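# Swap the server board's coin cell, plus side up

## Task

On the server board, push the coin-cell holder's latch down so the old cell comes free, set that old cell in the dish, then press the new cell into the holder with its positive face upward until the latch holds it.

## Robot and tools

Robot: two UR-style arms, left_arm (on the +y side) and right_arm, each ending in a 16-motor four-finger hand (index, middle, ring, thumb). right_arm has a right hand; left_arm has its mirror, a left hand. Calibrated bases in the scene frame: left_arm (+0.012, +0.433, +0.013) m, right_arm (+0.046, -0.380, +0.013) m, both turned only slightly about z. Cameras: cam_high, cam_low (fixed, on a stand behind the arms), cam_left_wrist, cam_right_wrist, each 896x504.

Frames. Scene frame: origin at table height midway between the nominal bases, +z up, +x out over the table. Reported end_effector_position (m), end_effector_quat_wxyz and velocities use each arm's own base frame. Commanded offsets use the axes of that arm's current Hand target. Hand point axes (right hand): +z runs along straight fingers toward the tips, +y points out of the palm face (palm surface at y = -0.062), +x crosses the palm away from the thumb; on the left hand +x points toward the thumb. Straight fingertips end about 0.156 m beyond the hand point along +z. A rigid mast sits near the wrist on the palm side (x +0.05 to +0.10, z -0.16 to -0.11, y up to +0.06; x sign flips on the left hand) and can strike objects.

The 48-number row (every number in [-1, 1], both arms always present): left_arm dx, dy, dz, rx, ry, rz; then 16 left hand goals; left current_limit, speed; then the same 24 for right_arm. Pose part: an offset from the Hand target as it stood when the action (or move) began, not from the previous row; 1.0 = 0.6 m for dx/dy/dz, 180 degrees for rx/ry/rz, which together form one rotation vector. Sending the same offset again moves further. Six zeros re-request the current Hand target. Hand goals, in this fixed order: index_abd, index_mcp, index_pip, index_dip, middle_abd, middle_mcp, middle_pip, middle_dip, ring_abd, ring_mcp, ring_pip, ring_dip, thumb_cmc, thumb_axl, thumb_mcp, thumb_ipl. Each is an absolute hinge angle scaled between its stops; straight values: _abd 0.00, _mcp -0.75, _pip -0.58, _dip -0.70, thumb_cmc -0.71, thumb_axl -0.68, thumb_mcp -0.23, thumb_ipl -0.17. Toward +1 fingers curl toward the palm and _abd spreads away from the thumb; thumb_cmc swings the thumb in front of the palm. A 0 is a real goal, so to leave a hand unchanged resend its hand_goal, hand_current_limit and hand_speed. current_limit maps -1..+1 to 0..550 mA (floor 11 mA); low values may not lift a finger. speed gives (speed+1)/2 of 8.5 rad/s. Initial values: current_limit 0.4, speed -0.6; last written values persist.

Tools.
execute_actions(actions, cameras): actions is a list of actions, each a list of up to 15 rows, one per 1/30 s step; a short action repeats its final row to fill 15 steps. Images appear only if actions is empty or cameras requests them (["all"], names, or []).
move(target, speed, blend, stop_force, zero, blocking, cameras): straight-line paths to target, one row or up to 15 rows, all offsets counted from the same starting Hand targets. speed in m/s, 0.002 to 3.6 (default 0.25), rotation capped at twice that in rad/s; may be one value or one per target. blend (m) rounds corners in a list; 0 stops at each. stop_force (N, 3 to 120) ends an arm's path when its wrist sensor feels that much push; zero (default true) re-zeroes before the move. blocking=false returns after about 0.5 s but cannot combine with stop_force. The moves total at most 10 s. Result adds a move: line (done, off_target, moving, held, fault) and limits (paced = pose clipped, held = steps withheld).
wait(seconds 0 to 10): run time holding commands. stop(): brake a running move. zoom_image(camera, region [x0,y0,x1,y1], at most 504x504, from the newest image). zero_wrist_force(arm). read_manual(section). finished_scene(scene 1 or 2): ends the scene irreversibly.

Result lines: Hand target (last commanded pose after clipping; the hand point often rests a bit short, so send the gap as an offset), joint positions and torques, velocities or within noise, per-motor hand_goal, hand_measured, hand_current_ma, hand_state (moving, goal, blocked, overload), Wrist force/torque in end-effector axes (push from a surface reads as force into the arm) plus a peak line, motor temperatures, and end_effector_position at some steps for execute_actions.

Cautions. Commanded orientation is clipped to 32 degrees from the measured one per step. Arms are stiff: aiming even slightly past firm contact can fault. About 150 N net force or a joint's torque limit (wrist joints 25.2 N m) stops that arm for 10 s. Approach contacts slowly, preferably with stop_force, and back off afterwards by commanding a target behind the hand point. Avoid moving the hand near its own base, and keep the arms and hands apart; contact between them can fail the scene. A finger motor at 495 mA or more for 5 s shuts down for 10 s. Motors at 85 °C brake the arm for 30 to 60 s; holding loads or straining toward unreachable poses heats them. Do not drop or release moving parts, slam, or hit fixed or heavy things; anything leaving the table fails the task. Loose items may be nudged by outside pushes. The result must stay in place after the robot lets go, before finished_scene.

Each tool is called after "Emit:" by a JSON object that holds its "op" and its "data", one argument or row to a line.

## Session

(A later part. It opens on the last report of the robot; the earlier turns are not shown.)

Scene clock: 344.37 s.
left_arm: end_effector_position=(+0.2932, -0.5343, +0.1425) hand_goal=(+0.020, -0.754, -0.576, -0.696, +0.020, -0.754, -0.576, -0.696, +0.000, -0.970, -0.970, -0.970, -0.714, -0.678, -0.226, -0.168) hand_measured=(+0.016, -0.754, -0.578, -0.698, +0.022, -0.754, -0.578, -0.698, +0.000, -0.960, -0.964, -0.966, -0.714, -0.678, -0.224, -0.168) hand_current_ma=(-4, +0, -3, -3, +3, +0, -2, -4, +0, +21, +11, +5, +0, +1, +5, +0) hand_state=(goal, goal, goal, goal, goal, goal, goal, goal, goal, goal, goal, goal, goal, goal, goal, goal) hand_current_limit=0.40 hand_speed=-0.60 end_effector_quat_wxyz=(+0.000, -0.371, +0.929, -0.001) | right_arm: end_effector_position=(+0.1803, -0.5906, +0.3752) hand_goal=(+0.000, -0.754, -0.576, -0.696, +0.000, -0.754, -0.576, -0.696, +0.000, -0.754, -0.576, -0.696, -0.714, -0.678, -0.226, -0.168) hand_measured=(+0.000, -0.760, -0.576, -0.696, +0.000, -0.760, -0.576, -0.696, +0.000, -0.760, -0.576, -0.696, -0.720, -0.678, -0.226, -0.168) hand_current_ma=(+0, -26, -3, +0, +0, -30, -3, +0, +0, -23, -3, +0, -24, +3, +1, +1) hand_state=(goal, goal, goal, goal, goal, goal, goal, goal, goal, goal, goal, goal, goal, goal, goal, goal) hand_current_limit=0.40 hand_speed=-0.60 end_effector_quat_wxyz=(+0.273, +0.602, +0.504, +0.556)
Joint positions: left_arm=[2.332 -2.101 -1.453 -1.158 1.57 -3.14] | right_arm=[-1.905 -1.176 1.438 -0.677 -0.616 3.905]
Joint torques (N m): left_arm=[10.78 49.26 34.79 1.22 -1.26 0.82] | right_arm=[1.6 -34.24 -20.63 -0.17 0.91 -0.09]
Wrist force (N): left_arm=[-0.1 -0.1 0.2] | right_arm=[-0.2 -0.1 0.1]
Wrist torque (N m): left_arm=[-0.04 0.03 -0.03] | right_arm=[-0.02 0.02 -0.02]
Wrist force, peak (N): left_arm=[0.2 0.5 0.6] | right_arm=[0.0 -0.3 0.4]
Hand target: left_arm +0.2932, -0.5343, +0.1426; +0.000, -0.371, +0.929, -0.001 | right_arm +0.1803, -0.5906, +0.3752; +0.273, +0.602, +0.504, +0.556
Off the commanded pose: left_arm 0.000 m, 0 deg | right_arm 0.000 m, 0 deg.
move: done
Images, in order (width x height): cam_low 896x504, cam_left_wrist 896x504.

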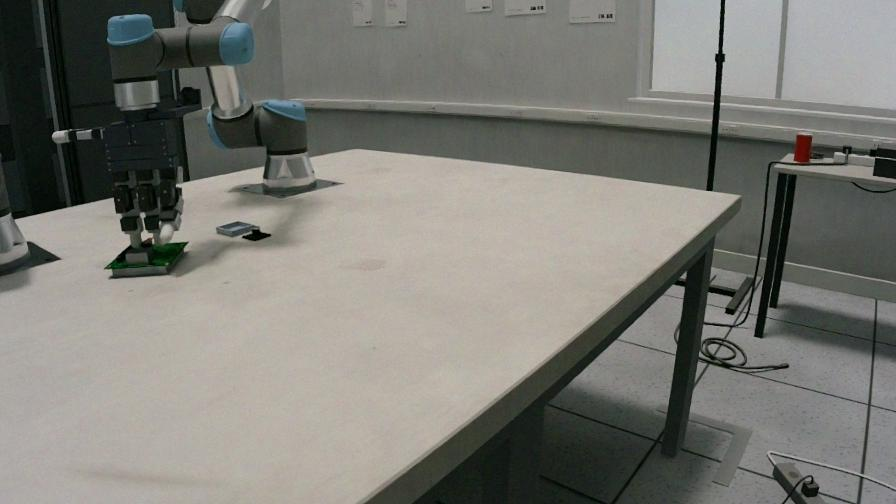

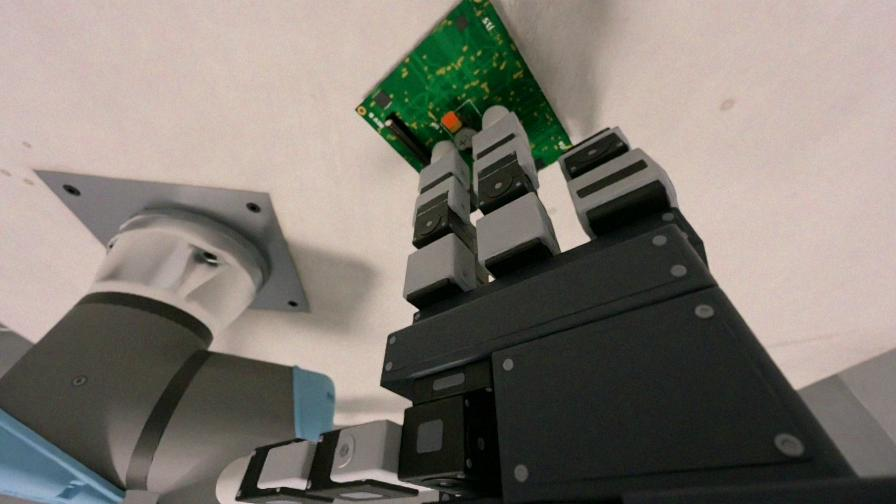

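Emit:
{"op": "move", "data": {
  "target": [0, 0, 0, 0, 0, 0, 0.04,-0.754,-0.576,-0.696, -0.04,-0.754,-0.576,-0.696, 0,-0.97,-0.97,-0.97, -0.714,-0.678,-0.226,-0.168, 0.4,-0.95, 0,0,0,0,0,0, 0,-0.754,-0.576,-0.696, 0,-0.754,-0.576,-0.696, 0,-0.754,-0.576,-0.696, -0.714,-0.678,-0.226,-0.168, 0.4,-0.6],
  "cameras": []
}}

Emit:
{"op": "move", "data": {
  "target": [0, 0, 0, 0, 0, 0, 0.1,-0.754,-0.576,-0.696, -0.1,-0.754,-0.576,-0.696, 0,-0.97,-0.97,-0.97, -0.714,-0.678,-0.226,-0.168, 0.4,-0.95, 0,0,0,0,0,0, 0,-0.754,-0.576,-0.696, 0,-0.754,-0.576,-0.696, 0,-0.754,-0.576,-0.696, -0.714,-0.678,-0.226,-0.168, 0.4,-0.6],
  "cameras": ["cam_low","cam_left_wrist"]
}}

Emit:
{"op": "zoom_image", "data": {
  "camera": "cam_left_wrist",
  "region": [410, 100, 530, 184]
}}

Emit:
{"op": "zoom_image", "data": {
  "camera": "cam_low",
  "region": [120, 225, 180, 265]
}}

Scene clock: 369.73 s.
left_arm: end_effector_position=(+0.2932, -0.5343, +0.1426) hand_goal=(+0.040, -0.754, -0.576, -0.696, -0.040, -0.754, -0.576, -0.696, +0.000, -0.970, -0.970, -0.970, -0.714, -0.678, -0.226, -0.168) hand_measured=(+0.024, -0.754, -0.578, -0.698, -0.030, -0.754, -0.578, -0.698, +0.000, -0.960, -0.964, -0.966, -0.714, -0.678, -0.224, -0.168) hand_current_ma=(-29, +0, -2, -3, +17, +0, -2, -4, +0, +21, +11, +5, +0, +1, +5, +0) hand_state=(goal, goal, goal, goal, goal, goal, goal, goal, goal, goal, goal, goal, goal, goal, goal, goal) hand_current_limit=0.40 hand_speed=-0.95 end_effector_quat_wxyz=(+0.000, -0.371, +0.929, -0.001) | right_arm: end_effector_position=(+0.1803, -0.5906, +0.3752) hand_goal=(+0.000, -0.754, -0.576, -0.696, +0.000, -0.754, -0.576, -0.696, +0.000, -0.754, -0.576, -0.696, -0.714, -0.678, -0.226, -0.168) hand_measured=(+0.000, -0.760, -0.576, -0.696, +0.000, -0.760, -0.576, -0.696, +0.000, -0.760, -0.576, -0.696, -0.720, -0.678, -0.226, -0.168) hand_current_ma=(+0, -26, -3, +0, +0, -30, -3, +0, +0, -23, -3, +0, -24, +3, +1, +1) hand_state=(goal, goal, goal, goal, goal, goal, goal, goal, goal, goal, goal, goal, goal, goal, goal, goal) hand_current_limit=0.40 hand_speed=-0.60 end_effector_quat_wxyz=(+0.273, +0.602, +0.504, +0.556)
Joint positions: left_arm=[2.332 -2.101 -1.453 -1.158 1.57 -3.14] | right_arm=[-1.905 -1.176 1.438 -0.677 -0.616 3.905]
Joint torques (N m): left_arm=[6.59 50.12 34.58 1.28 -1.26 -1.43] | right_arm=[0.91 -34.04 -19.05 0.11 0.94 0.09]
Wrist force (N): left_arm=[0.0 0.5 0.1] | right_arm=[0.0 -0.1 -0.1]
Wrist torque (N m): left_arm=[0.04 0.03 -0.02] | right_arm=[-0.01 0.01 0.00]
Wrist force, peak (N): left_arm=[0.3 0.1 0.8] | right_arm=[0.0 -0.3 0.5]
Hand target: left_arm +0.2932, -0.5343, +0.1426; +0.000, -0.371, +0.929, -0.001 | right_arm +0.1803, -0.5906, +0.3752; +0.273, +0.602, +0.504, +0.556
Off the commanded pose: left_arm 0.000 m, 0 deg | right_arm 0.000 m, 0 deg.
move: done
No camera images: "cameras" was empty.

Scene clock: 370.23 s.
left_arm: end_effector_position=(+0.2932, -0.5343, +0.1426) hand_goal=(+0.100, -0.754, -0.576, -0.696, -0.100, -0.754, -0.576, -0.696, +0.000, -0.970, -0.970, -0.970, -0.714, -0.678, -0.226, -0.168) hand_measured=(+0.024, -0.754, -0.578, -0.698, -0.038, -0.754, -0.578, -0.698, +0.000, -0.960, -0.964, -0.966, -0.714, -0.678, -0.224, -0.168) hand_current_ma=(-206, +0, -2, -3, +158, +0, -2, -3, +0, +21, +11, +5, +0, +1, +5, +0) hand_state=(blocked, goal, goal, goal, blocked, goal, goal, goal, goal, goal, goal, goal, goal, goal, goal, goal) hand_current_limit=0.40 hand_speed=-0.95 end_effector_quat_wxyz=(+0.000, -0.371, +0.929, -0.001) | right_arm: end_effector_position=(+0.1803, -0.5906, +0.3752) hand_goal=(+0.000, -0.754, -0.576, -0.696, +0.000, -0.754, -0.576, -0.696, +0.000, -0.754, -0.576, -0.696, -0.714, -0.678, -0.226, -0.168) hand_measured=(+0.000, -0.760, -0.576, -0.696, +0.000, -0.760, -0.576, -0.696, +0.000, -0.760, -0.576, -0.696, -0.720, -0.678, -0.226, -0.168) hand_current_ma=(+0, -26, -3, +0, +0, -30, -3, +0, +0, -23, -3, +0, -24, +3, +1, +1) hand_state=(goal, goal, goal, goal, goal, goal, goal, goal, goal, goal, goal, goal, goal, goal, goal, goal) hand_current_limit=0.40 hand_speed=-0.60 end_effector_quat_wxyz=(+0.273, +0.602, +0.504, +0.556)
Joint positions: left_arm=[2.332 -2.101 -1.453 -1.158 1.57 -3.14] | right_arm=[-1.905 -1.176 1.438 -0.677 -0.616 3.905]
Joint torques (N m): left_arm=[6.3 50.87 34.76 1.29 -1.15 -1.78] | right_arm=[0.73 -34.3 -20.39 -0.19 1.05 -0.08]
Wrist force (N): left_arm=[0.2 0.1 0.4] | right_arm=[0.0 0.1 0.2]
Wrist torque (N m): left_arm=[-0.03 -0.02 0.00] | right_arm=[-0.01 0.00 0.00]
Wrist force, peak (N): left_arm=[0.3 0.1 1.0] | right_arm=[0.4 -0.2 0.3]
Hand target: left_arm +0.2932, -0.5343, +0.1426; +0.000, -0.371, +0.929, -0.001 | right_arm +0.1803, -0.5906, +0.3752; +0.273, +0.602, +0.504, +0.556
Off the commanded pose: left_arm 0.000 m, 0 deg | right_arm 0.000 m, 0 deg.
move: done
Images, in order (width x height): cam_low 896x504, cam_left_wrist 896x504.

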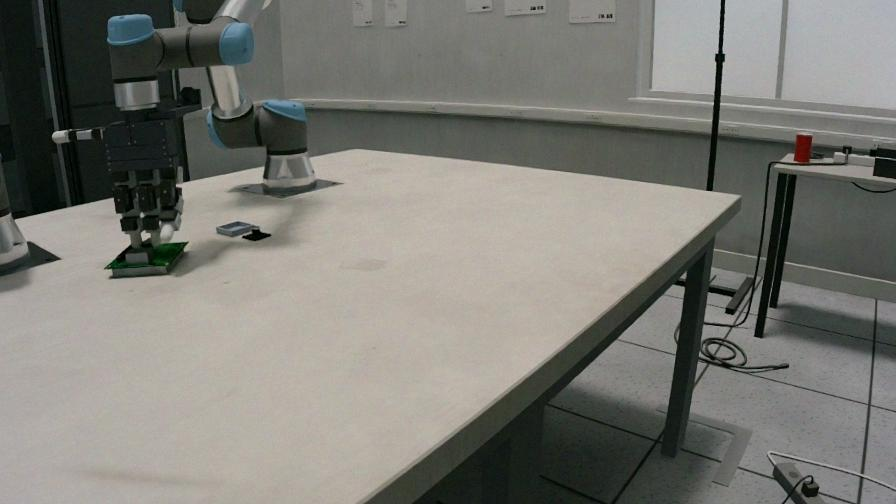

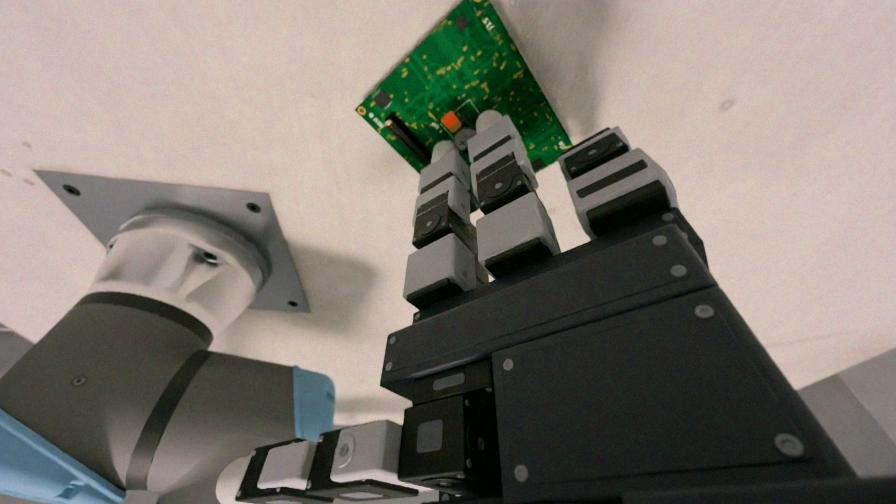

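Scaled by 4.200 from the camera's 896x504 image, which has a finer 1280x720 frame.

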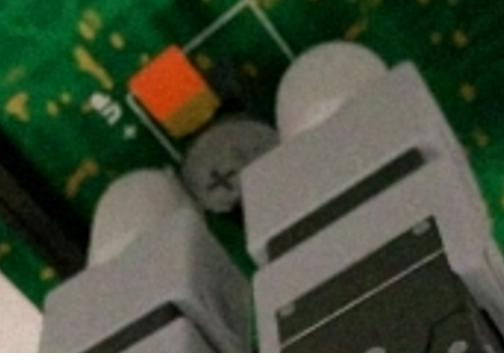

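Scaled by 8.400 from the camera's 896x504 image, which has a finer 1280x720 frame.

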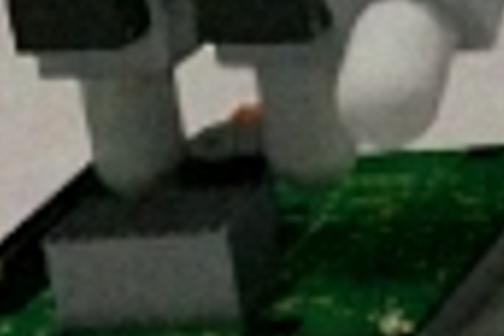

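Emit:
{"op": "move", "data": {
  "target": [0, 0.0017, -0.008, 0, 0, 0, 0.1,-0.754,-0.576,-0.696, -0.1,-0.754,-0.576,-0.696, 0,-0.97,-0.97,-0.97, -0.714,-0.678,-0.226,-0.168, 0.4,-0.95, 0,0,0,0,0,0, 0,-0.754,-0.576,-0.696, 0,-0.754,-0.576,-0.696, 0,-0.754,-0.576,-0.696, -0.714,-0.678,-0.226,-0.168, 0.4,-0.6],
  "speed": 0.02,
  "stop_force": 4,
  "cameras": ["cam_low","cam_left_wrist"]
}}

Emit:
{"op": "zoom_image", "data": {
  "camera": "cam_left_wrist",
  "region": [410, 100, 530, 184]
}}

Emit:
{"op": "zoom_image", "data": {
  "camera": "cam_low",
  "region": [120, 225, 180, 265]
}}

Scene clock: 382.13 s.
left_arm: end_effector_position=(+0.2926, -0.5336, +0.1474) hand_goal=(+0.100, -0.754, -0.576, -0.696, -0.100, -0.754, -0.576, -0.696, +0.000, -0.970, -0.970, -0.970, -0.714, -0.678, -0.226, -0.168) hand_measured=(+0.024, -0.754, -0.578, -0.698, -0.038, -0.752, -0.576, -0.698, +0.000, -0.960, -0.964, -0.966, -0.714, -0.678, -0.224, -0.168) hand_current_ma=(-206, +0, -2, -3, +158, +1, -1, -2, +0, +21, +11, +5, +0, +1, +5, +0) hand_state=(blocked, goal, goal, goal, blocked, goal, goal, goal, goal, goal, goal, goal, goal, goal, goal, goal) hand_current_limit=0.40 hand_speed=-0.95 end_effector_quat_wxyz=(+0.000, -0.371, +0.929, -0.001) | right_arm: end_effector_position=(+0.1803, -0.5906, +0.3752) hand_goal=(+0.000, -0.754, -0.576, -0.696, +0.000, -0.754, -0.576, -0.696, +0.000, -0.754, -0.576, -0.696, -0.714, -0.678, -0.226, -0.168) hand_measured=(+0.000, -0.760, -0.576, -0.696, +0.000, -0.760, -0.576, -0.696, +0.000, -0.760, -0.576, -0.696, -0.720, -0.678, -0.226, -0.168) hand_current_ma=(+0, -26, -3, +0, +0, -30, -3, +0, +0, -23, -3, +0, -24, +3, +1, +1) hand_state=(goal, goal, goal, goal, goal, goal, goal, goal, goal, goal, goal, goal, goal, goal, goal, goal) hand_current_limit=0.40 hand_speed=-0.60 end_effector_quat_wxyz=(+0.273, +0.602, +0.504, +0.556)
Joint positions: left_arm=[2.332 -2.094 -1.45 -1.167 1.57 -3.14] | right_arm=[-1.905 -1.176 1.438 -0.677 -0.616 3.905]
Joint torques (N m): left_arm=[3.05 35.05 19.31 3.92 -1.12 -1.3] | right_arm=[1.23 -34.88 -19.57 -0.13 1.08 -0.03]
Wrist force (N): left_arm=[0.1 0.5 0.3] | right_arm=[-0.2 0.1 0.1]
Wrist torque (N m): left_arm=[0.03 0.01 -0.01] | right_arm=[0.00 0.03 -0.01]
Wrist force, peak (N): left_arm=[0.3 0.5 0.9] | right_arm=[0.0 0.2 0.6]
Hand target: left_arm +0.2925, -0.5336, +0.1473; +0.000, -0.371, +0.929, -0.001 | right_arm +0.1803, -0.5906, +0.3752; +0.273, +0.602, +0.504, +0.556
Off the commanded pose: left_arm 0.000 m, 0 deg | right_arm 0.000 m, 0 deg.
move: done
Images, in order (width x height): cam_low 896x504, cam_left_wrist 896x504.

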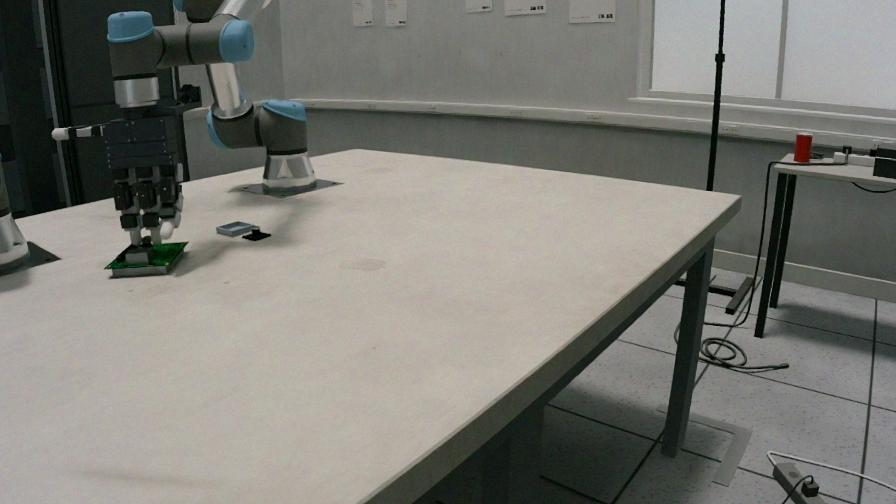

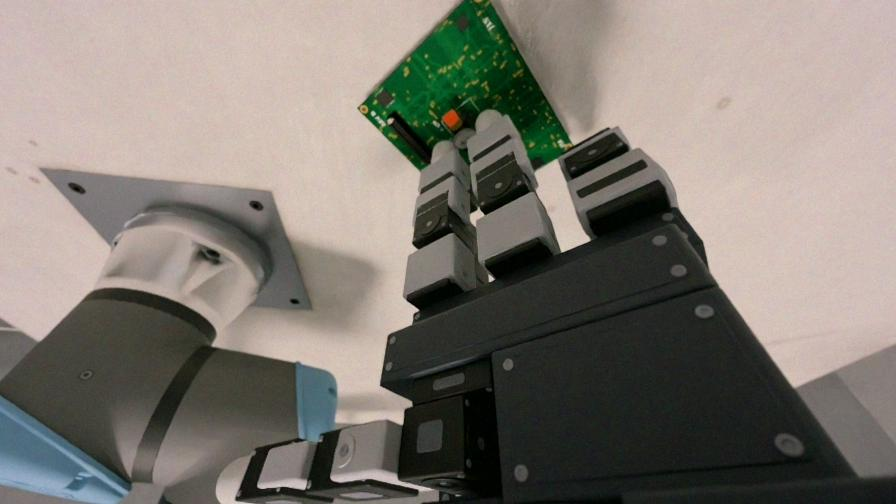

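Scaled by 4.200 from the camera's 896x504 image, which has a finer 1280x720 frame.

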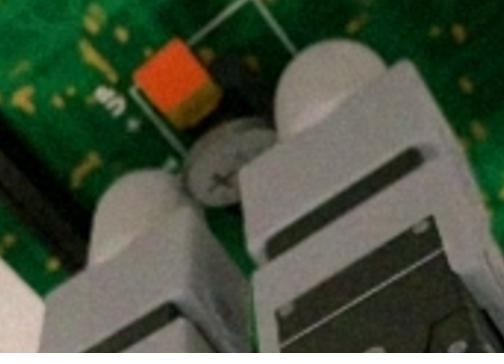

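Scaled by 8.400 from the camera's 896x504 image, which has a finer 1280x720 frame.

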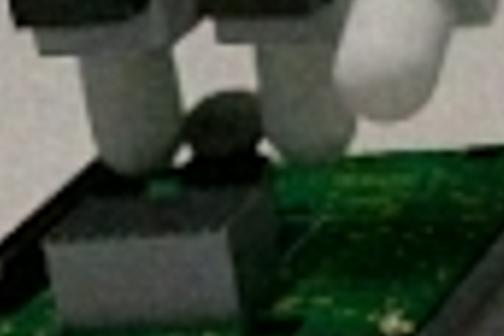

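Emit:
{"op": "move", "data": {
  "target": [0, 0.005, -0.010, 0, 0, 0, 0.1,-0.754,-0.576,-0.696, -0.1,-0.754,-0.576,-0.696, 0,-0.97,-0.97,-0.97, -0.714,-0.678,-0.226,-0.168, 0.4,-0.95, 0,0,0,0,0,0, 0,-0.754,-0.576,-0.696, 0,-0.754,-0.576,-0.696, 0,-0.754,-0.576,-0.696, -0.714,-0.678,-0.226,-0.168, 0.4,-0.6],
  "speed": 0.02,
  "stop_force": 4,
  "cameras": ["cam_low","cam_left_wrist"]
}}

Emit:
{"op": "zoom_image", "data": {
  "camera": "cam_left_wrist",
  "region": [410, 100, 530, 184]
}}

Emit:
{"op": "zoom_image", "data": {
  "camera": "cam_low",
  "region": [120, 225, 180, 265]
}}

Scene clock: 389.77 s.
left_arm: end_effector_position=(+0.2905, -0.5314, +0.1533) hand_goal=(+0.100, -0.754, -0.576, -0.696, -0.100, -0.754, -0.576, -0.696, +0.000, -0.970, -0.970, -0.970, -0.714, -0.678, -0.226, -0.168) hand_measured=(+0.024, -0.754, -0.578, -0.698, -0.038, -0.752, -0.576, -0.698, +0.000, -0.960, -0.964, -0.966, -0.714, -0.678, -0.224, -0.168) hand_current_ma=(-206, +0, -2, -3, +158, +1, -1, -2, +0, +21, +11, +5, +0, +1, +5, +0) hand_state=(blocked, goal, goal, goal, blocked, goal, goal, goal, goal, goal, goal, goal, goal, goal, goal, goal) hand_current_limit=0.40 hand_speed=-0.95 end_effector_quat_wxyz=(+0.000, -0.371, +0.929, -0.001) | right_arm: end_effector_position=(+0.1803, -0.5906, +0.3752) hand_goal=(+0.000, -0.754, -0.576, -0.696, +0.000, -0.754, -0.576, -0.696, +0.000, -0.754, -0.576, -0.696, -0.714, -0.678, -0.226, -0.168) hand_measured=(+0.000, -0.760, -0.576, -0.696, +0.000, -0.760, -0.576, -0.696, +0.000, -0.760, -0.576, -0.696, -0.720, -0.678, -0.226, -0.168) hand_current_ma=(+0, -26, -3, +0, +0, -30, -3, +0, +0, -23, -3, +0, -24, +3, +1, +1) hand_state=(goal, goal, goal, goal, goal, goal, goal, goal, goal, goal, goal, goal, goal, goal, goal, goal) hand_current_limit=0.40 hand_speed=-0.60 end_effector_quat_wxyz=(+0.273, +0.602, +0.504, +0.556)
Joint positions: left_arm=[2.332 -2.082 -1.453 -1.177 1.57 -3.14] | right_arm=[-1.905 -1.176 1.438 -0.677 -0.616 3.905]
Joint torques (N m): left_arm=[11.23 34.26 26.62 3.86 -1.07 2.16] | right_arm=[1.33 -33.58 -19.95 -0.14 0.94 -0.07]
Wrist force (N): left_arm=[0.2 0.2 0.2] | right_arm=[-0.1 0.1 0.1]
Wrist torque (N m): left_arm=[0.01 -0.01 -0.02] | right_arm=[0.00 0.01 0.00]
Wrist force, peak (N): left_arm=[0.3 0.4 0.8] | right_arm=[0.1 0.3 0.5]
Hand target: left_arm +0.2905, -0.5314, +0.1533; +0.000, -0.371, +0.929, -0.001 | right_arm +0.1803, -0.5906, +0.3752; +0.273, +0.602, +0.504, +0.556
Off the commanded pose: left_arm 0.000 m, 0 deg | right_arm 0.000 m, 0 deg.
move: done
Images, in order (width x height): cam_low 896x504, cam_left_wrist 896x504.

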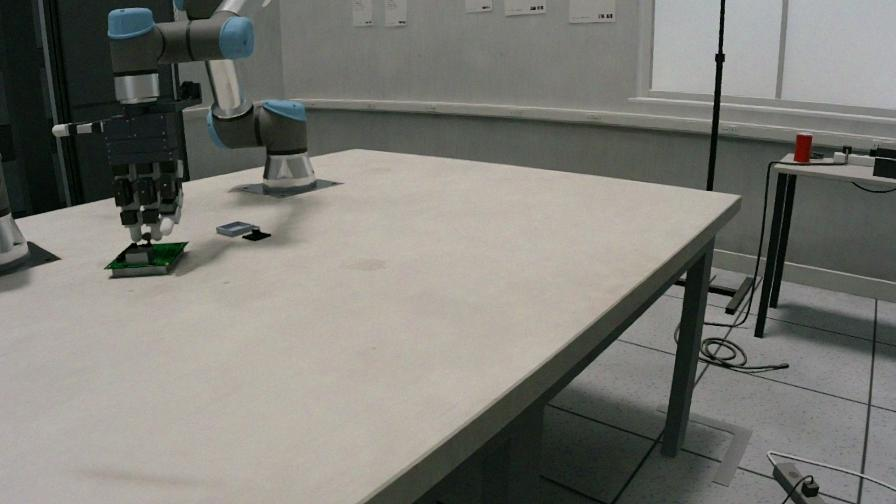

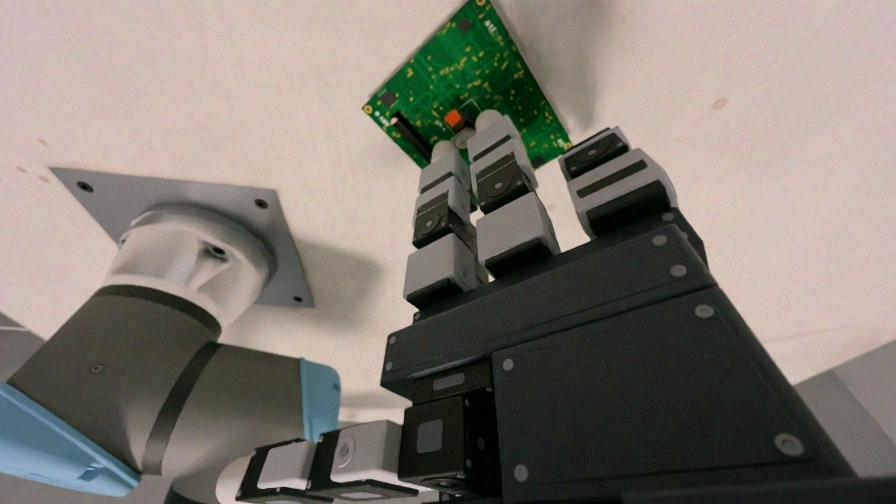

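Scaled by 4.200 from the camera's 896x504 image, which has a finer 1280x720 frame.

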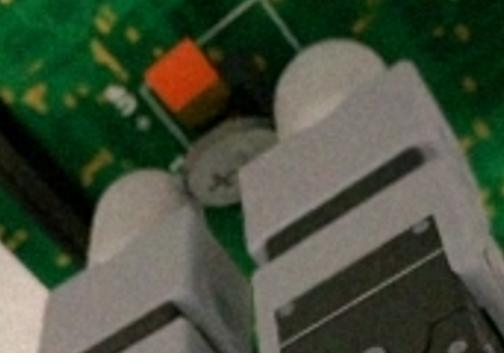

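Scaled by 8.400 from the camera's 896x504 image, which has a finer 1280x720 frame.

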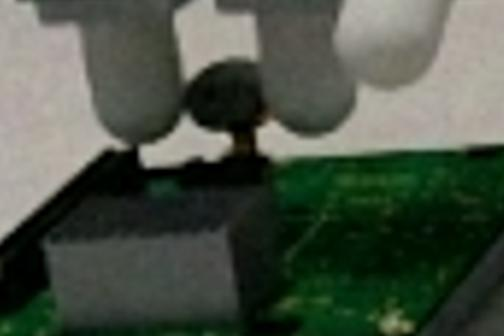

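Emit:
{"op": "move", "data": {
  "target": [
    [0, 0.003, -0.08, 0, 0, 0, 0.1,-0.754,-0.576,-0.696, -0.1,-0.754,-0.576,-0.696, 0,-0.97,-0.97,-0.97, -0.714,-0.678,-0.226,-0.168, 0.4,-0.95, 0,0,0,0,0,0, 0,-0.754,-0.576,-0.696, 0,-0.754,-0.576,-0.696, 0,-0.754,-0.576,-0.696, -0.714,-0.678,-0.226,-0.168, 0.4,-0.6],
    [-0.2012, 0.3132, -0.08, 0, 0, 0, 0.1,-0.754,-0.576,-0.696, -0.1,-0.754,-0.576,-0.696, 0,-0.97,-0.97,-0.97, -0.714,-0.678,-0.226,-0.168, 0.4,-0.95, 0,0,0,0,0,0, 0,-0.754,-0.576,-0.696, 0,-0.754,-0.576,-0.696, 0,-0.754,-0.576,-0.696, -0.714,-0.678,-0.226,-0.168, 0.4,-0.6]
  ],
  "speed": [0.08, 0.2],
  "blend": [0.01, 0],
  "cameras": ["cam_high","cam_low","cam_left_wrist"]
}}

Emit:
{"op": "zoom_image", "data": {
  "camera": "cam_left_wrist",
  "region": [380, 40, 560, 166]
}}

Emit:
{"op": "zoom_image", "data": {
  "camera": "cam_low",
  "region": [190, 195, 290, 262]
}}

Emit:
{"op": "zoom_image", "data": {
  "camera": "cam_high",
  "region": [430, 220, 510, 300]
}}

Scene clock: 403.70 s.
left_arm: end_effector_position=(+0.2487, -0.3121, +0.2011) hand_goal=(+0.100, -0.754, -0.576, -0.696, -0.100, -0.754, -0.576, -0.696, +0.000, -0.970, -0.970, -0.970, -0.714, -0.678, -0.226, -0.168) hand_measured=(+0.024, -0.754, -0.578, -0.698, -0.038, -0.752, -0.576, -0.698, +0.000, -0.960, -0.964, -0.966, -0.714, -0.678, -0.224, -0.168) hand_current_ma=(-206, +0, -2, -3, +157, +3, -1, -2, +0, +18, +10, +5, +0, +1, +5, +0) hand_state=(blocked, goal, goal, goal, blocked, goal, goal, goal, goal, goal, goal, goal, goal, goal, goal, goal) hand_current_limit=0.40 hand_speed=-0.95 end_effector_quat_wxyz=(+0.000, -0.371, +0.929, -0.001) | right_arm: end_effector_position=(+0.1803, -0.5906, +0.3752) hand_goal=(+0.000, -0.754, -0.576, -0.696, +0.000, -0.754, -0.576, -0.696, +0.000, -0.754, -0.576, -0.696, -0.714, -0.678, -0.226, -0.168) hand_measured=(+0.000, -0.760, -0.576, -0.696, +0.000, -0.760, -0.576, -0.696, +0.000, -0.760, -0.576, -0.696, -0.720, -0.678, -0.226, -0.168) hand_current_ma=(+0, -26, -3, +0, +0, -30, -3, +0, +0, -23, -3, +0, -24, +3, +1, +1) hand_state=(goal, goal, goal, goal, goal, goal, goal, goal, goal, goal, goal, goal, goal, goal, goal, goal) hand_current_limit=0.40 hand_speed=-0.60 end_effector_quat_wxyz=(+0.273, +0.602, +0.504, +0.556)
Joint positions: left_arm=[2.586 -1.581 -1.972 -1.159 1.57 -2.886] | right_arm=[-1.905 -1.176 1.438 -0.677 -0.616 3.905]
Joint torques (N m): left_arm=[1.54 29.15 14.18 1.26 -0.29 0.71] | right_arm=[1.24 -33.99 -19.64 -0.09 0.98 -0.1]
Wrist force (N): left_arm=[-0.1 0.1 0.3] | right_arm=[0.0 0.0 0.1]
Wrist torque (N m): left_arm=[-0.04 0.03 0.18] | right_arm=[-0.01 0.00 0.00]
Wrist force, peak (N): left_arm=[-0.8 1.8 0.5] | right_arm=[0.1 0.0 0.6]
Hand target: left_arm +0.2486, -0.3119, +0.2011; +0.000, -0.371, +0.929, -0.001 | right_arm +0.1803, -0.5906, +0.3752; +0.273, +0.602, +0.504, +0.556
Off the commanded pose: left_arm 0.000 m, 0 deg | right_arm 0.000 m, 0 deg.
move: done
Images, in order (width x height): cam_high 896x504, cam_low 896x504, cam_left_wrist 896x504.

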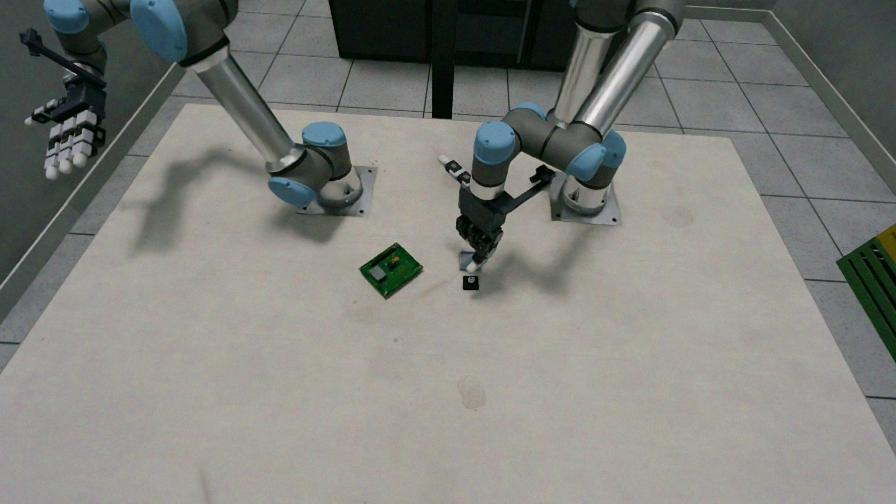

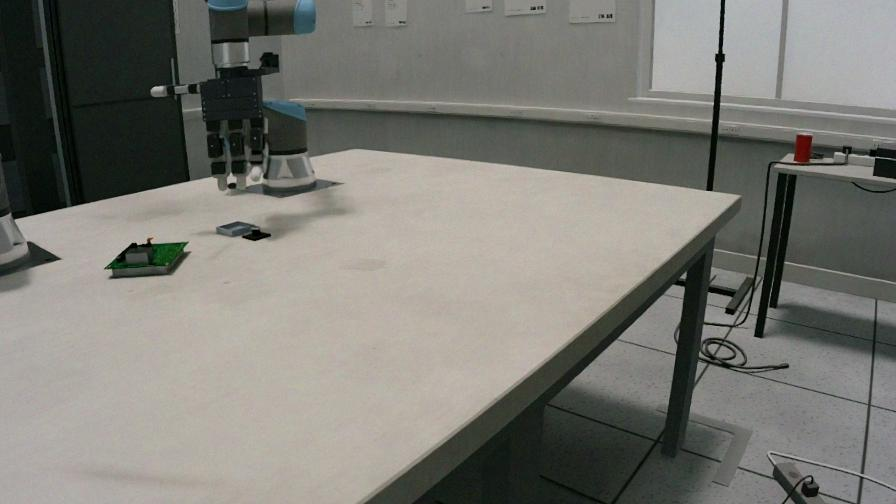

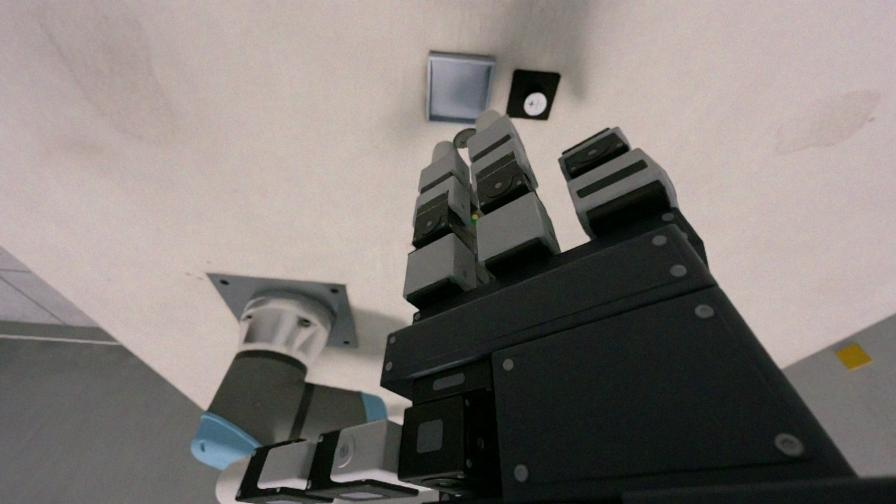

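Scaled by 2.800 from the camera's 896x504 image, which has a finer 1280x720 frame.

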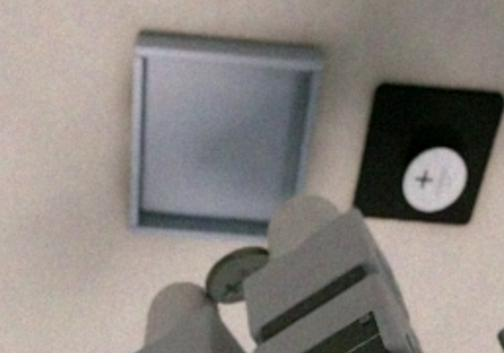

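Scaled by 5.040 from the camera's 896x504 image, which has a finer 1280x720 frame.

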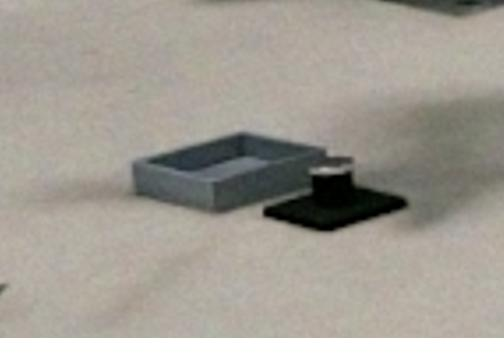

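Scaled by 6.300 from the camera's 896x504 image, which has a finer 1280x720 frame.

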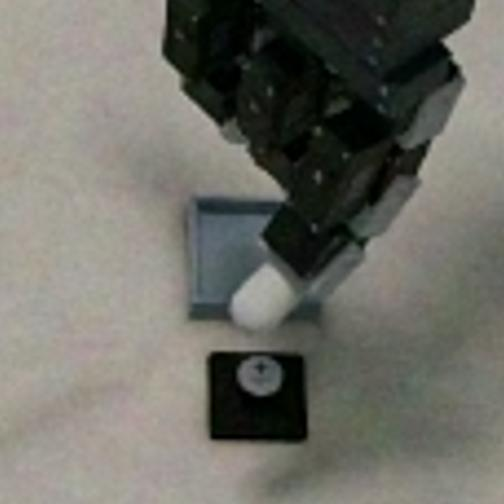

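Emit:
{"op": "move", "data": {
  "target": [-0.001, 0, 0.1, 0, 0, 0, 0.1,-0.754,-0.576,-0.696, -0.1,-0.754,-0.576,-0.696, 0,-0.97,-0.97,-0.97, -0.714,-0.678,-0.226,-0.168, 0.4,-0.95, 0,0,0,0,0,0, 0,-0.754,-0.576,-0.696, 0,-0.754,-0.576,-0.696, 0,-0.754,-0.576,-0.696, -0.714,-0.678,-0.226,-0.168, 0.4,-0.6],
  "speed": 0.08,
  "stop_force": 4,
  "cameras": ["cam_high","cam_low","cam_left_wrist"]
}}

Emit:
{"op": "zoom_image", "data": {
  "camera": "cam_left_wrist",
  "region": [400, 80, 550, 185]
}}

Emit:
{"op": "zoom_image", "data": {
  "camera": "cam_low",
  "region": [200, 205, 280, 255]
}}

Scene clock: 425.50 s.
left_arm: end_effector_position=(+0.2491, -0.3116, +0.1411) hand_goal=(+0.100, -0.754, -0.576, -0.696, -0.100, -0.754, -0.576, -0.696, +0.000, -0.970, -0.970, -0.970, -0.714, -0.678, -0.226, -0.168) hand_measured=(+0.024, -0.754, -0.578, -0.698, -0.038, -0.752, -0.576, -0.698, +0.000, -0.960, -0.964, -0.966, -0.714, -0.678, -0.224, -0.168) hand_current_ma=(-206, +0, -2, -3, +157, +3, -1, -2, +0, +18, +10, +5, +0, +1, +5, +0) hand_state=(blocked, goal, goal, goal, blocked, goal, goal, goal, goal, goal, goal, goal, goal, goal, goal, goal) hand_current_limit=0.40 hand_speed=-0.95 end_effector_quat_wxyz=(+0.000, -0.371, +0.929, -0.001) | right_arm: end_effector_position=(+0.1803, -0.5906, +0.3752) hand_goal=(+0.000, -0.754, -0.576, -0.696, +0.000, -0.754, -0.576, -0.696, +0.000, -0.754, -0.576, -0.696, -0.714, -0.678, -0.226, -0.168) hand_measured=(+0.000, -0.760, -0.576, -0.696, +0.000, -0.760, -0.576, -0.696, +0.000, -0.760, -0.576, -0.696, -0.720, -0.678, -0.226, -0.168) hand_current_ma=(+0, -26, -3, +0, +0, -30, -3, +0, +0, -23, -3, +0, -24, +3, +1, +1) hand_state=(goal, goal, goal, goal, goal, goal, goal, goal, goal, goal, goal, goal, goal, goal, goal, goal) hand_current_limit=0.40 hand_speed=-0.60 end_effector_quat_wxyz=(+0.273, +0.602, +0.504, +0.556)
Joint positions: left_arm=[2.587 -1.656 -2.067 -0.989 1.57 -2.885] | right_arm=[-1.905 -1.176 1.438 -0.677 -0.616 3.905]
Joint torques (N m): left_arm=[4.47 29.57 33.13 3.85 0.2 0.36] | right_arm=[0.9 -34.96 -19.24 -0.24 0.75 0.02]
Wrist force (N): left_arm=[0.1 0.4 0.2] | right_arm=[0.0 -0.1 0.1]
Wrist torque (N m): left_arm=[0.02 0.00 -0.04] | right_arm=[-0.03 0.01 -0.01]
Wrist force, peak (N): left_arm=[-0.2 0.4 1.4] | right_arm=[-0.1 0.2 0.5]
Hand target: left_arm +0.2491, -0.3116, +0.1411; +0.000, -0.371, +0.929, -0.001 | right_arm +0.1803, -0.5906, +0.3752; +0.273, +0.602, +0.504, +0.556
Off the commanded pose: left_arm 0.000 m, 0 deg | right_arm 0.000 m, 0 deg.
move: done
Images, in order (width x height): cam_high 896x504, cam_low 896x504, cam_left_wrist 896x504.

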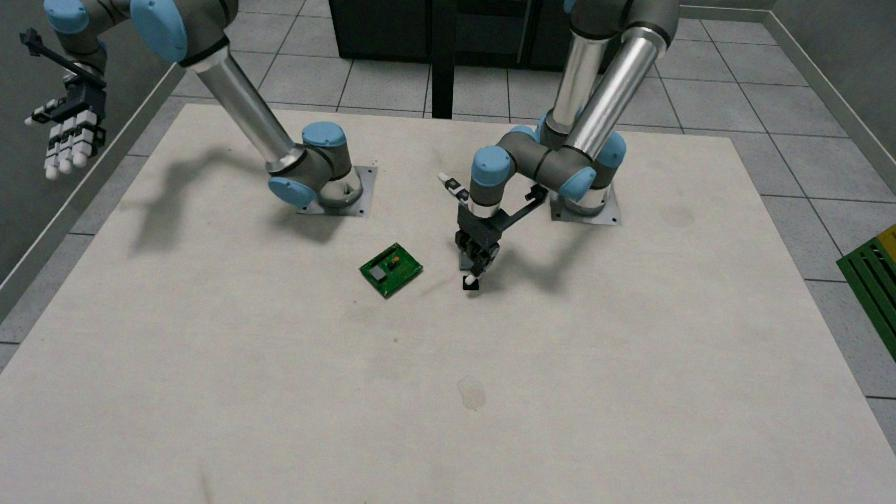

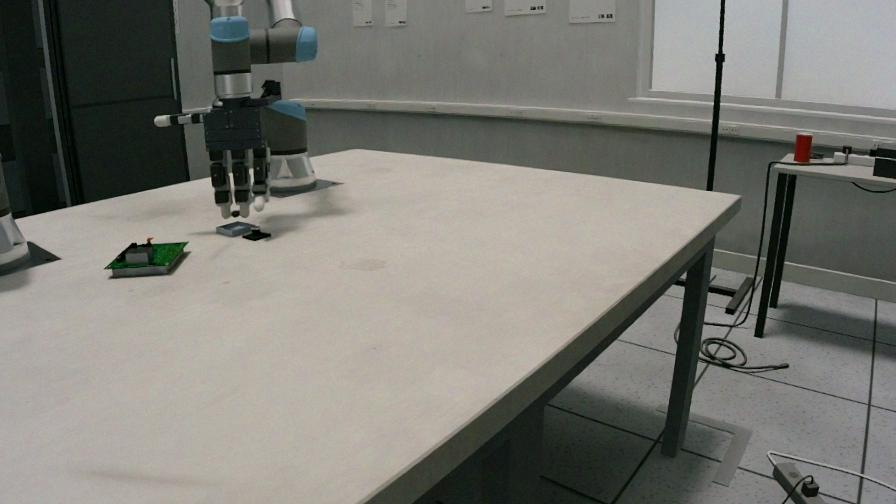

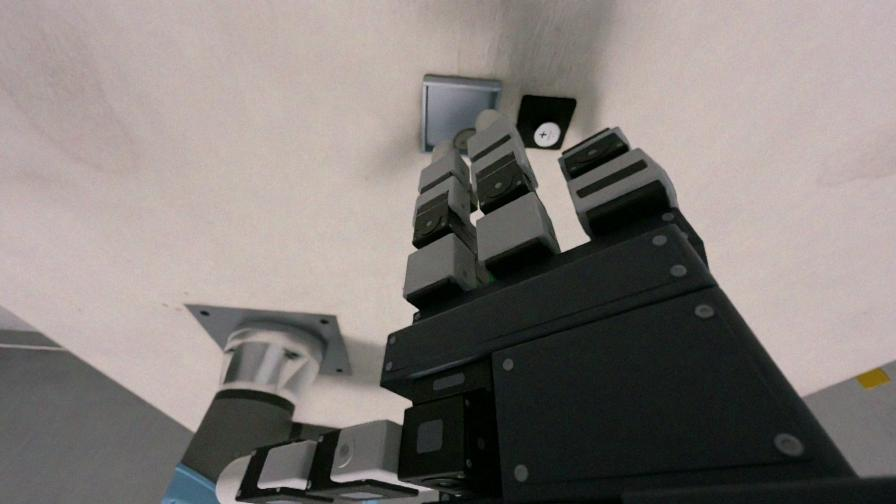

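Scaled by 3.360 from the camera's 896x504 image, which has a finer 1280x720 frame.

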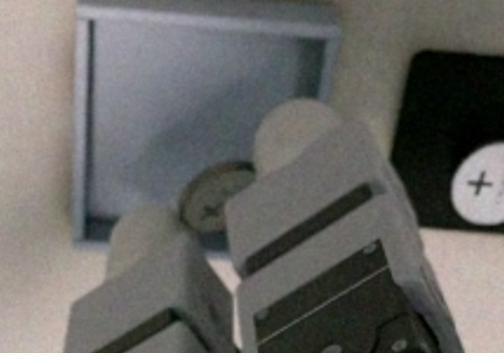

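Scaled by 6.300 from the camera's 896x504 image, which has a finer 1280x720 frame.

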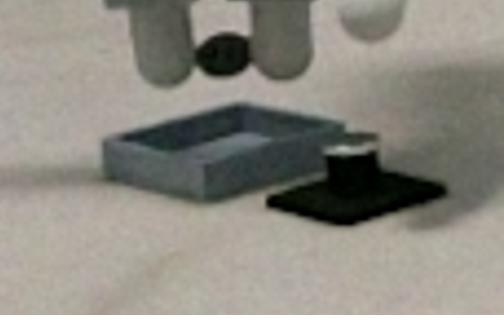

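Emit:
{"op": "move", "data": {
  "target": [0.0047, 0.0017, 0.038, 0, 0, 0, 0.1,-0.754,-0.576,-0.696, -0.1,-0.754,-0.576,-0.696, 0,-0.97,-0.97,-0.97, -0.714,-0.678,-0.226,-0.168, 0.4,-0.95, 0,0,0,0,0,0, 0,-0.754,-0.576,-0.696, 0,-0.754,-0.576,-0.696, 0,-0.754,-0.576,-0.696, -0.714,-0.678,-0.226,-0.168, 0.4,-0.6],
  "speed": 0.05,
  "stop_force": 3,
  "cameras": []
}}

Emit:
{"op": "move", "data": {
  "target": [0, 0, 0, 0, 0, 0, 0.0,-0.754,-0.576,-0.696, 0,-0.754,-0.576,-0.696, 0,-0.97,-0.97,-0.97, -0.714,-0.678,-0.226,-0.168, 0.4,-0.95, 0,0,0,0,0,0, 0,-0.754,-0.576,-0.696, 0,-0.754,-0.576,-0.696, 0,-0.754,-0.576,-0.696, -0.714,-0.678,-0.226,-0.168, 0.4,-0.6],
  "cameras": ["cam_low","cam_left_wrist"]
}}

Emit:
{"op": "zoom_image", "data": {
  "camera": "cam_left_wrist",
  "region": [400, 80, 550, 185]
}}

Emit:
{"op": "zoom_image", "data": {
  "camera": "cam_low",
  "region": [200, 205, 280, 255]
}}

Scene clock: 443.27 s.
left_arm: end_effector_position=(+0.2463, -0.3128, +0.1183) hand_goal=(+0.100, -0.754, -0.576, -0.696, -0.100, -0.754, -0.576, -0.696, +0.000, -0.970, -0.970, -0.970, -0.714, -0.678, -0.226, -0.168) hand_measured=(+0.024, -0.754, -0.578, -0.698, -0.042, -0.746, -0.574, -0.696, +0.000, -0.960, -0.964, -0.966, -0.714, -0.678, -0.224, -0.168) hand_current_ma=(-206, +0, -2, -3, +147, +13, +3, +0, +0, +18, +10, +5, +0, +1, +5, +0) hand_state=(blocked, goal, goal, goal, blocked, goal, goal, goal, goal, goal, goal, goal, goal, goal, goal, goal) hand_current_limit=0.40 hand_speed=-0.95 end_effector_quat_wxyz=(+0.000, -0.371, +0.929, -0.001) | right_arm: end_effector_position=(+0.1803, -0.5906, +0.3752) hand_goal=(+0.000, -0.754, -0.576, -0.696, +0.000, -0.754, -0.576, -0.696, +0.000, -0.754, -0.576, -0.696, -0.714, -0.678, -0.226, -0.168) hand_measured=(+0.000, -0.760, -0.576, -0.696, +0.000, -0.760, -0.576, -0.696, +0.000, -0.760, -0.576, -0.696, -0.720, -0.678, -0.226, -0.168) hand_current_ma=(+0, -26, -3, +0, +0, -30, -3, +0, +0, -23, -3, +0, -24, +3, +1, +1) hand_state=(goal, goal, goal, goal, goal, goal, goal, goal, goal, goal, goal, goal, goal, goal, goal, goal) hand_current_limit=0.40 hand_speed=-0.60 end_effector_quat_wxyz=(+0.273, +0.602, +0.504, +0.556)
Joint positions: left_arm=[2.582 -1.689 -2.1 -0.922 1.57 -2.89] | right_arm=[-1.905 -1.176 1.438 -0.677 -0.616 3.905]
Joint torques (N m): left_arm=[11.59 32.42 32.71 3.42 -0.63 1.97] | right_arm=[1.02 -34.48 -20.24 -0.06 0.81 -0.12]
Wrist force (N): left_arm=[0.3 0.7 0.3] | right_arm=[0.0 -0.2 0.2]
Wrist torque (N m): left_arm=[-0.02 0.04 0.18] | right_arm=[-0.04 0.00 -0.01]
Wrist force, peak (N): left_arm=[0.9 0.5 -0.7] | right_arm=[0.0 0.0 0.7]
Hand target: left_arm +0.2463, -0.3128, +0.1183; +0.000, -0.371, +0.929, -0.001 | right_arm +0.1803, -0.5906, +0.3752; +0.273, +0.602, +0.504, +0.556
Off the commanded pose: left_arm 0.000 m, 0 deg | right_arm 0.000 m, 0 deg.
move: done
No camera images: "cameras" was empty.

Scene clock: 444.00 s.
left_arm: end_effector_position=(+0.2463, -0.3128, +0.1183) hand_goal=(+0.000, -0.754, -0.576, -0.696, +0.000, -0.754, -0.576, -0.696, +0.000, -0.970, -0.970, -0.970, -0.714, -0.678, -0.226, -0.168) hand_measured=(+0.004, -0.754, -0.578, -0.698, -0.034, -0.746, -0.574, -0.696, +0.000, -0.960, -0.964, -0.966, -0.714, -0.678, -0.224, -0.168) hand_current_ma=(+4, +0, -2, -3, -73, +13, +3, +0, +0, +18, +10, +5, +0, +1, +5, +0) hand_state=(goal, goal, goal, goal, blocked, goal, goal, goal, goal, goal, goal, goal, goal, goal, goal, goal) hand_current_limit=0.40 hand_speed=-0.95 end_effector_quat_wxyz=(+0.000, -0.371, +0.929, -0.001) | right_arm: end_effector_position=(+0.1803, -0.5906, +0.3752) hand_goal=(+0.000, -0.754, -0.576, -0.696, +0.000, -0.754, -0.576, -0.696, +0.000, -0.754, -0.576, -0.696, -0.714, -0.678, -0.226, -0.168) hand_measured=(+0.000, -0.760, -0.576, -0.696, +0.000, -0.760, -0.576, -0.696, +0.000, -0.760, -0.576, -0.696, -0.720, -0.678, -0.226, -0.168) hand_current_ma=(+0, -26, -3, +0, +0, -30, -3, +0, +0, -23, -3, +0, -24, +3, +1, +1) hand_state=(goal, goal, goal, goal, goal, goal, goal, goal, goal, goal, goal, goal, goal, goal, goal, goal) hand_current_limit=0.40 hand_speed=-0.60 end_effector_quat_wxyz=(+0.273, +0.602, +0.504, +0.556)
Joint positions: left_arm=[2.582 -1.689 -2.1 -0.922 1.57 -2.89] | right_arm=[-1.905 -1.176 1.438 -0.677 -0.616 3.905]
Joint torques (N m): left_arm=[11.47 32.63 32.39 3.49 -0.37 2.12] | right_arm=[0.27 -33.79 -20.63 -0.03 0.9 -0.03]
Wrist force (N): left_arm=[0.8 0.8 0.0] | right_arm=[-0.1 0.0 0.3]
Wrist torque (N m): left_arm=[-0.01 0.14 0.23] | right_arm=[-0.02 0.01 -0.01]
Wrist force, peak (N): left_arm=[1.0 0.8 0.0] | right_arm=[-0.2 0.2 0.4]
Hand target: left_arm +0.2463, -0.3128, +0.1183; +0.000, -0.371, +0.929, -0.001 | right_arm +0.1803, -0.5906, +0.3752; +0.273, +0.602, +0.504, +0.556
Off the commanded pose: left_arm 0.000 m, 0 deg | right_arm 0.000 m, 0 deg.
move: done
Images, in order (width x height): cam_low 896x504, cam_left_wrist 896x504.

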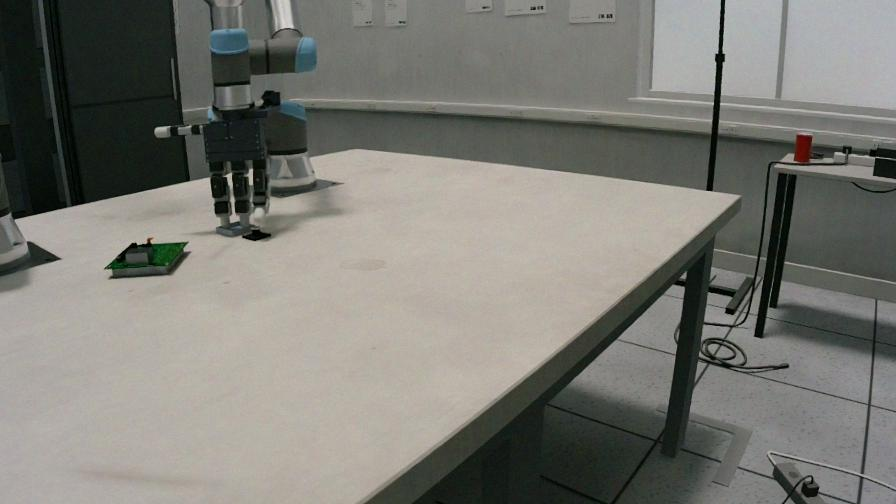

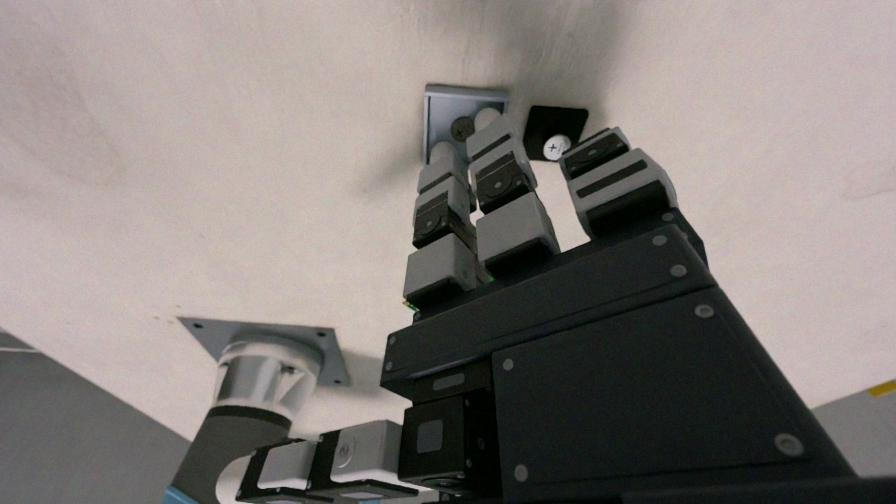

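Scaled by 3.360 from the camera's 896x504 image, which has a finer 1280x720 frame.

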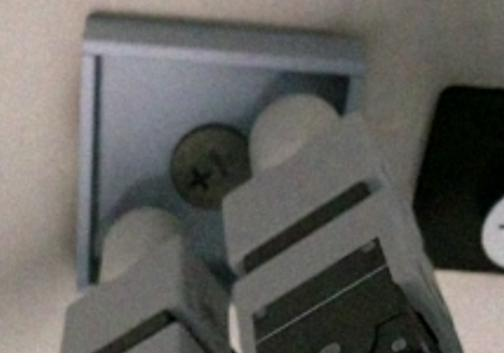

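Scaled by 6.300 from the camera's 896x504 image, which has a finer 1280x720 frame.

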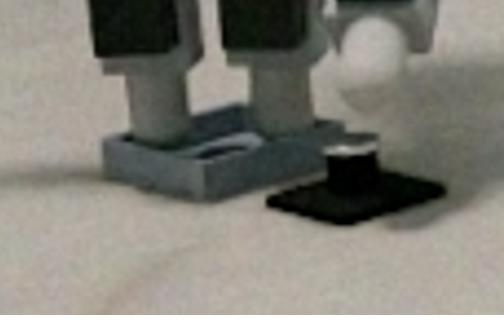

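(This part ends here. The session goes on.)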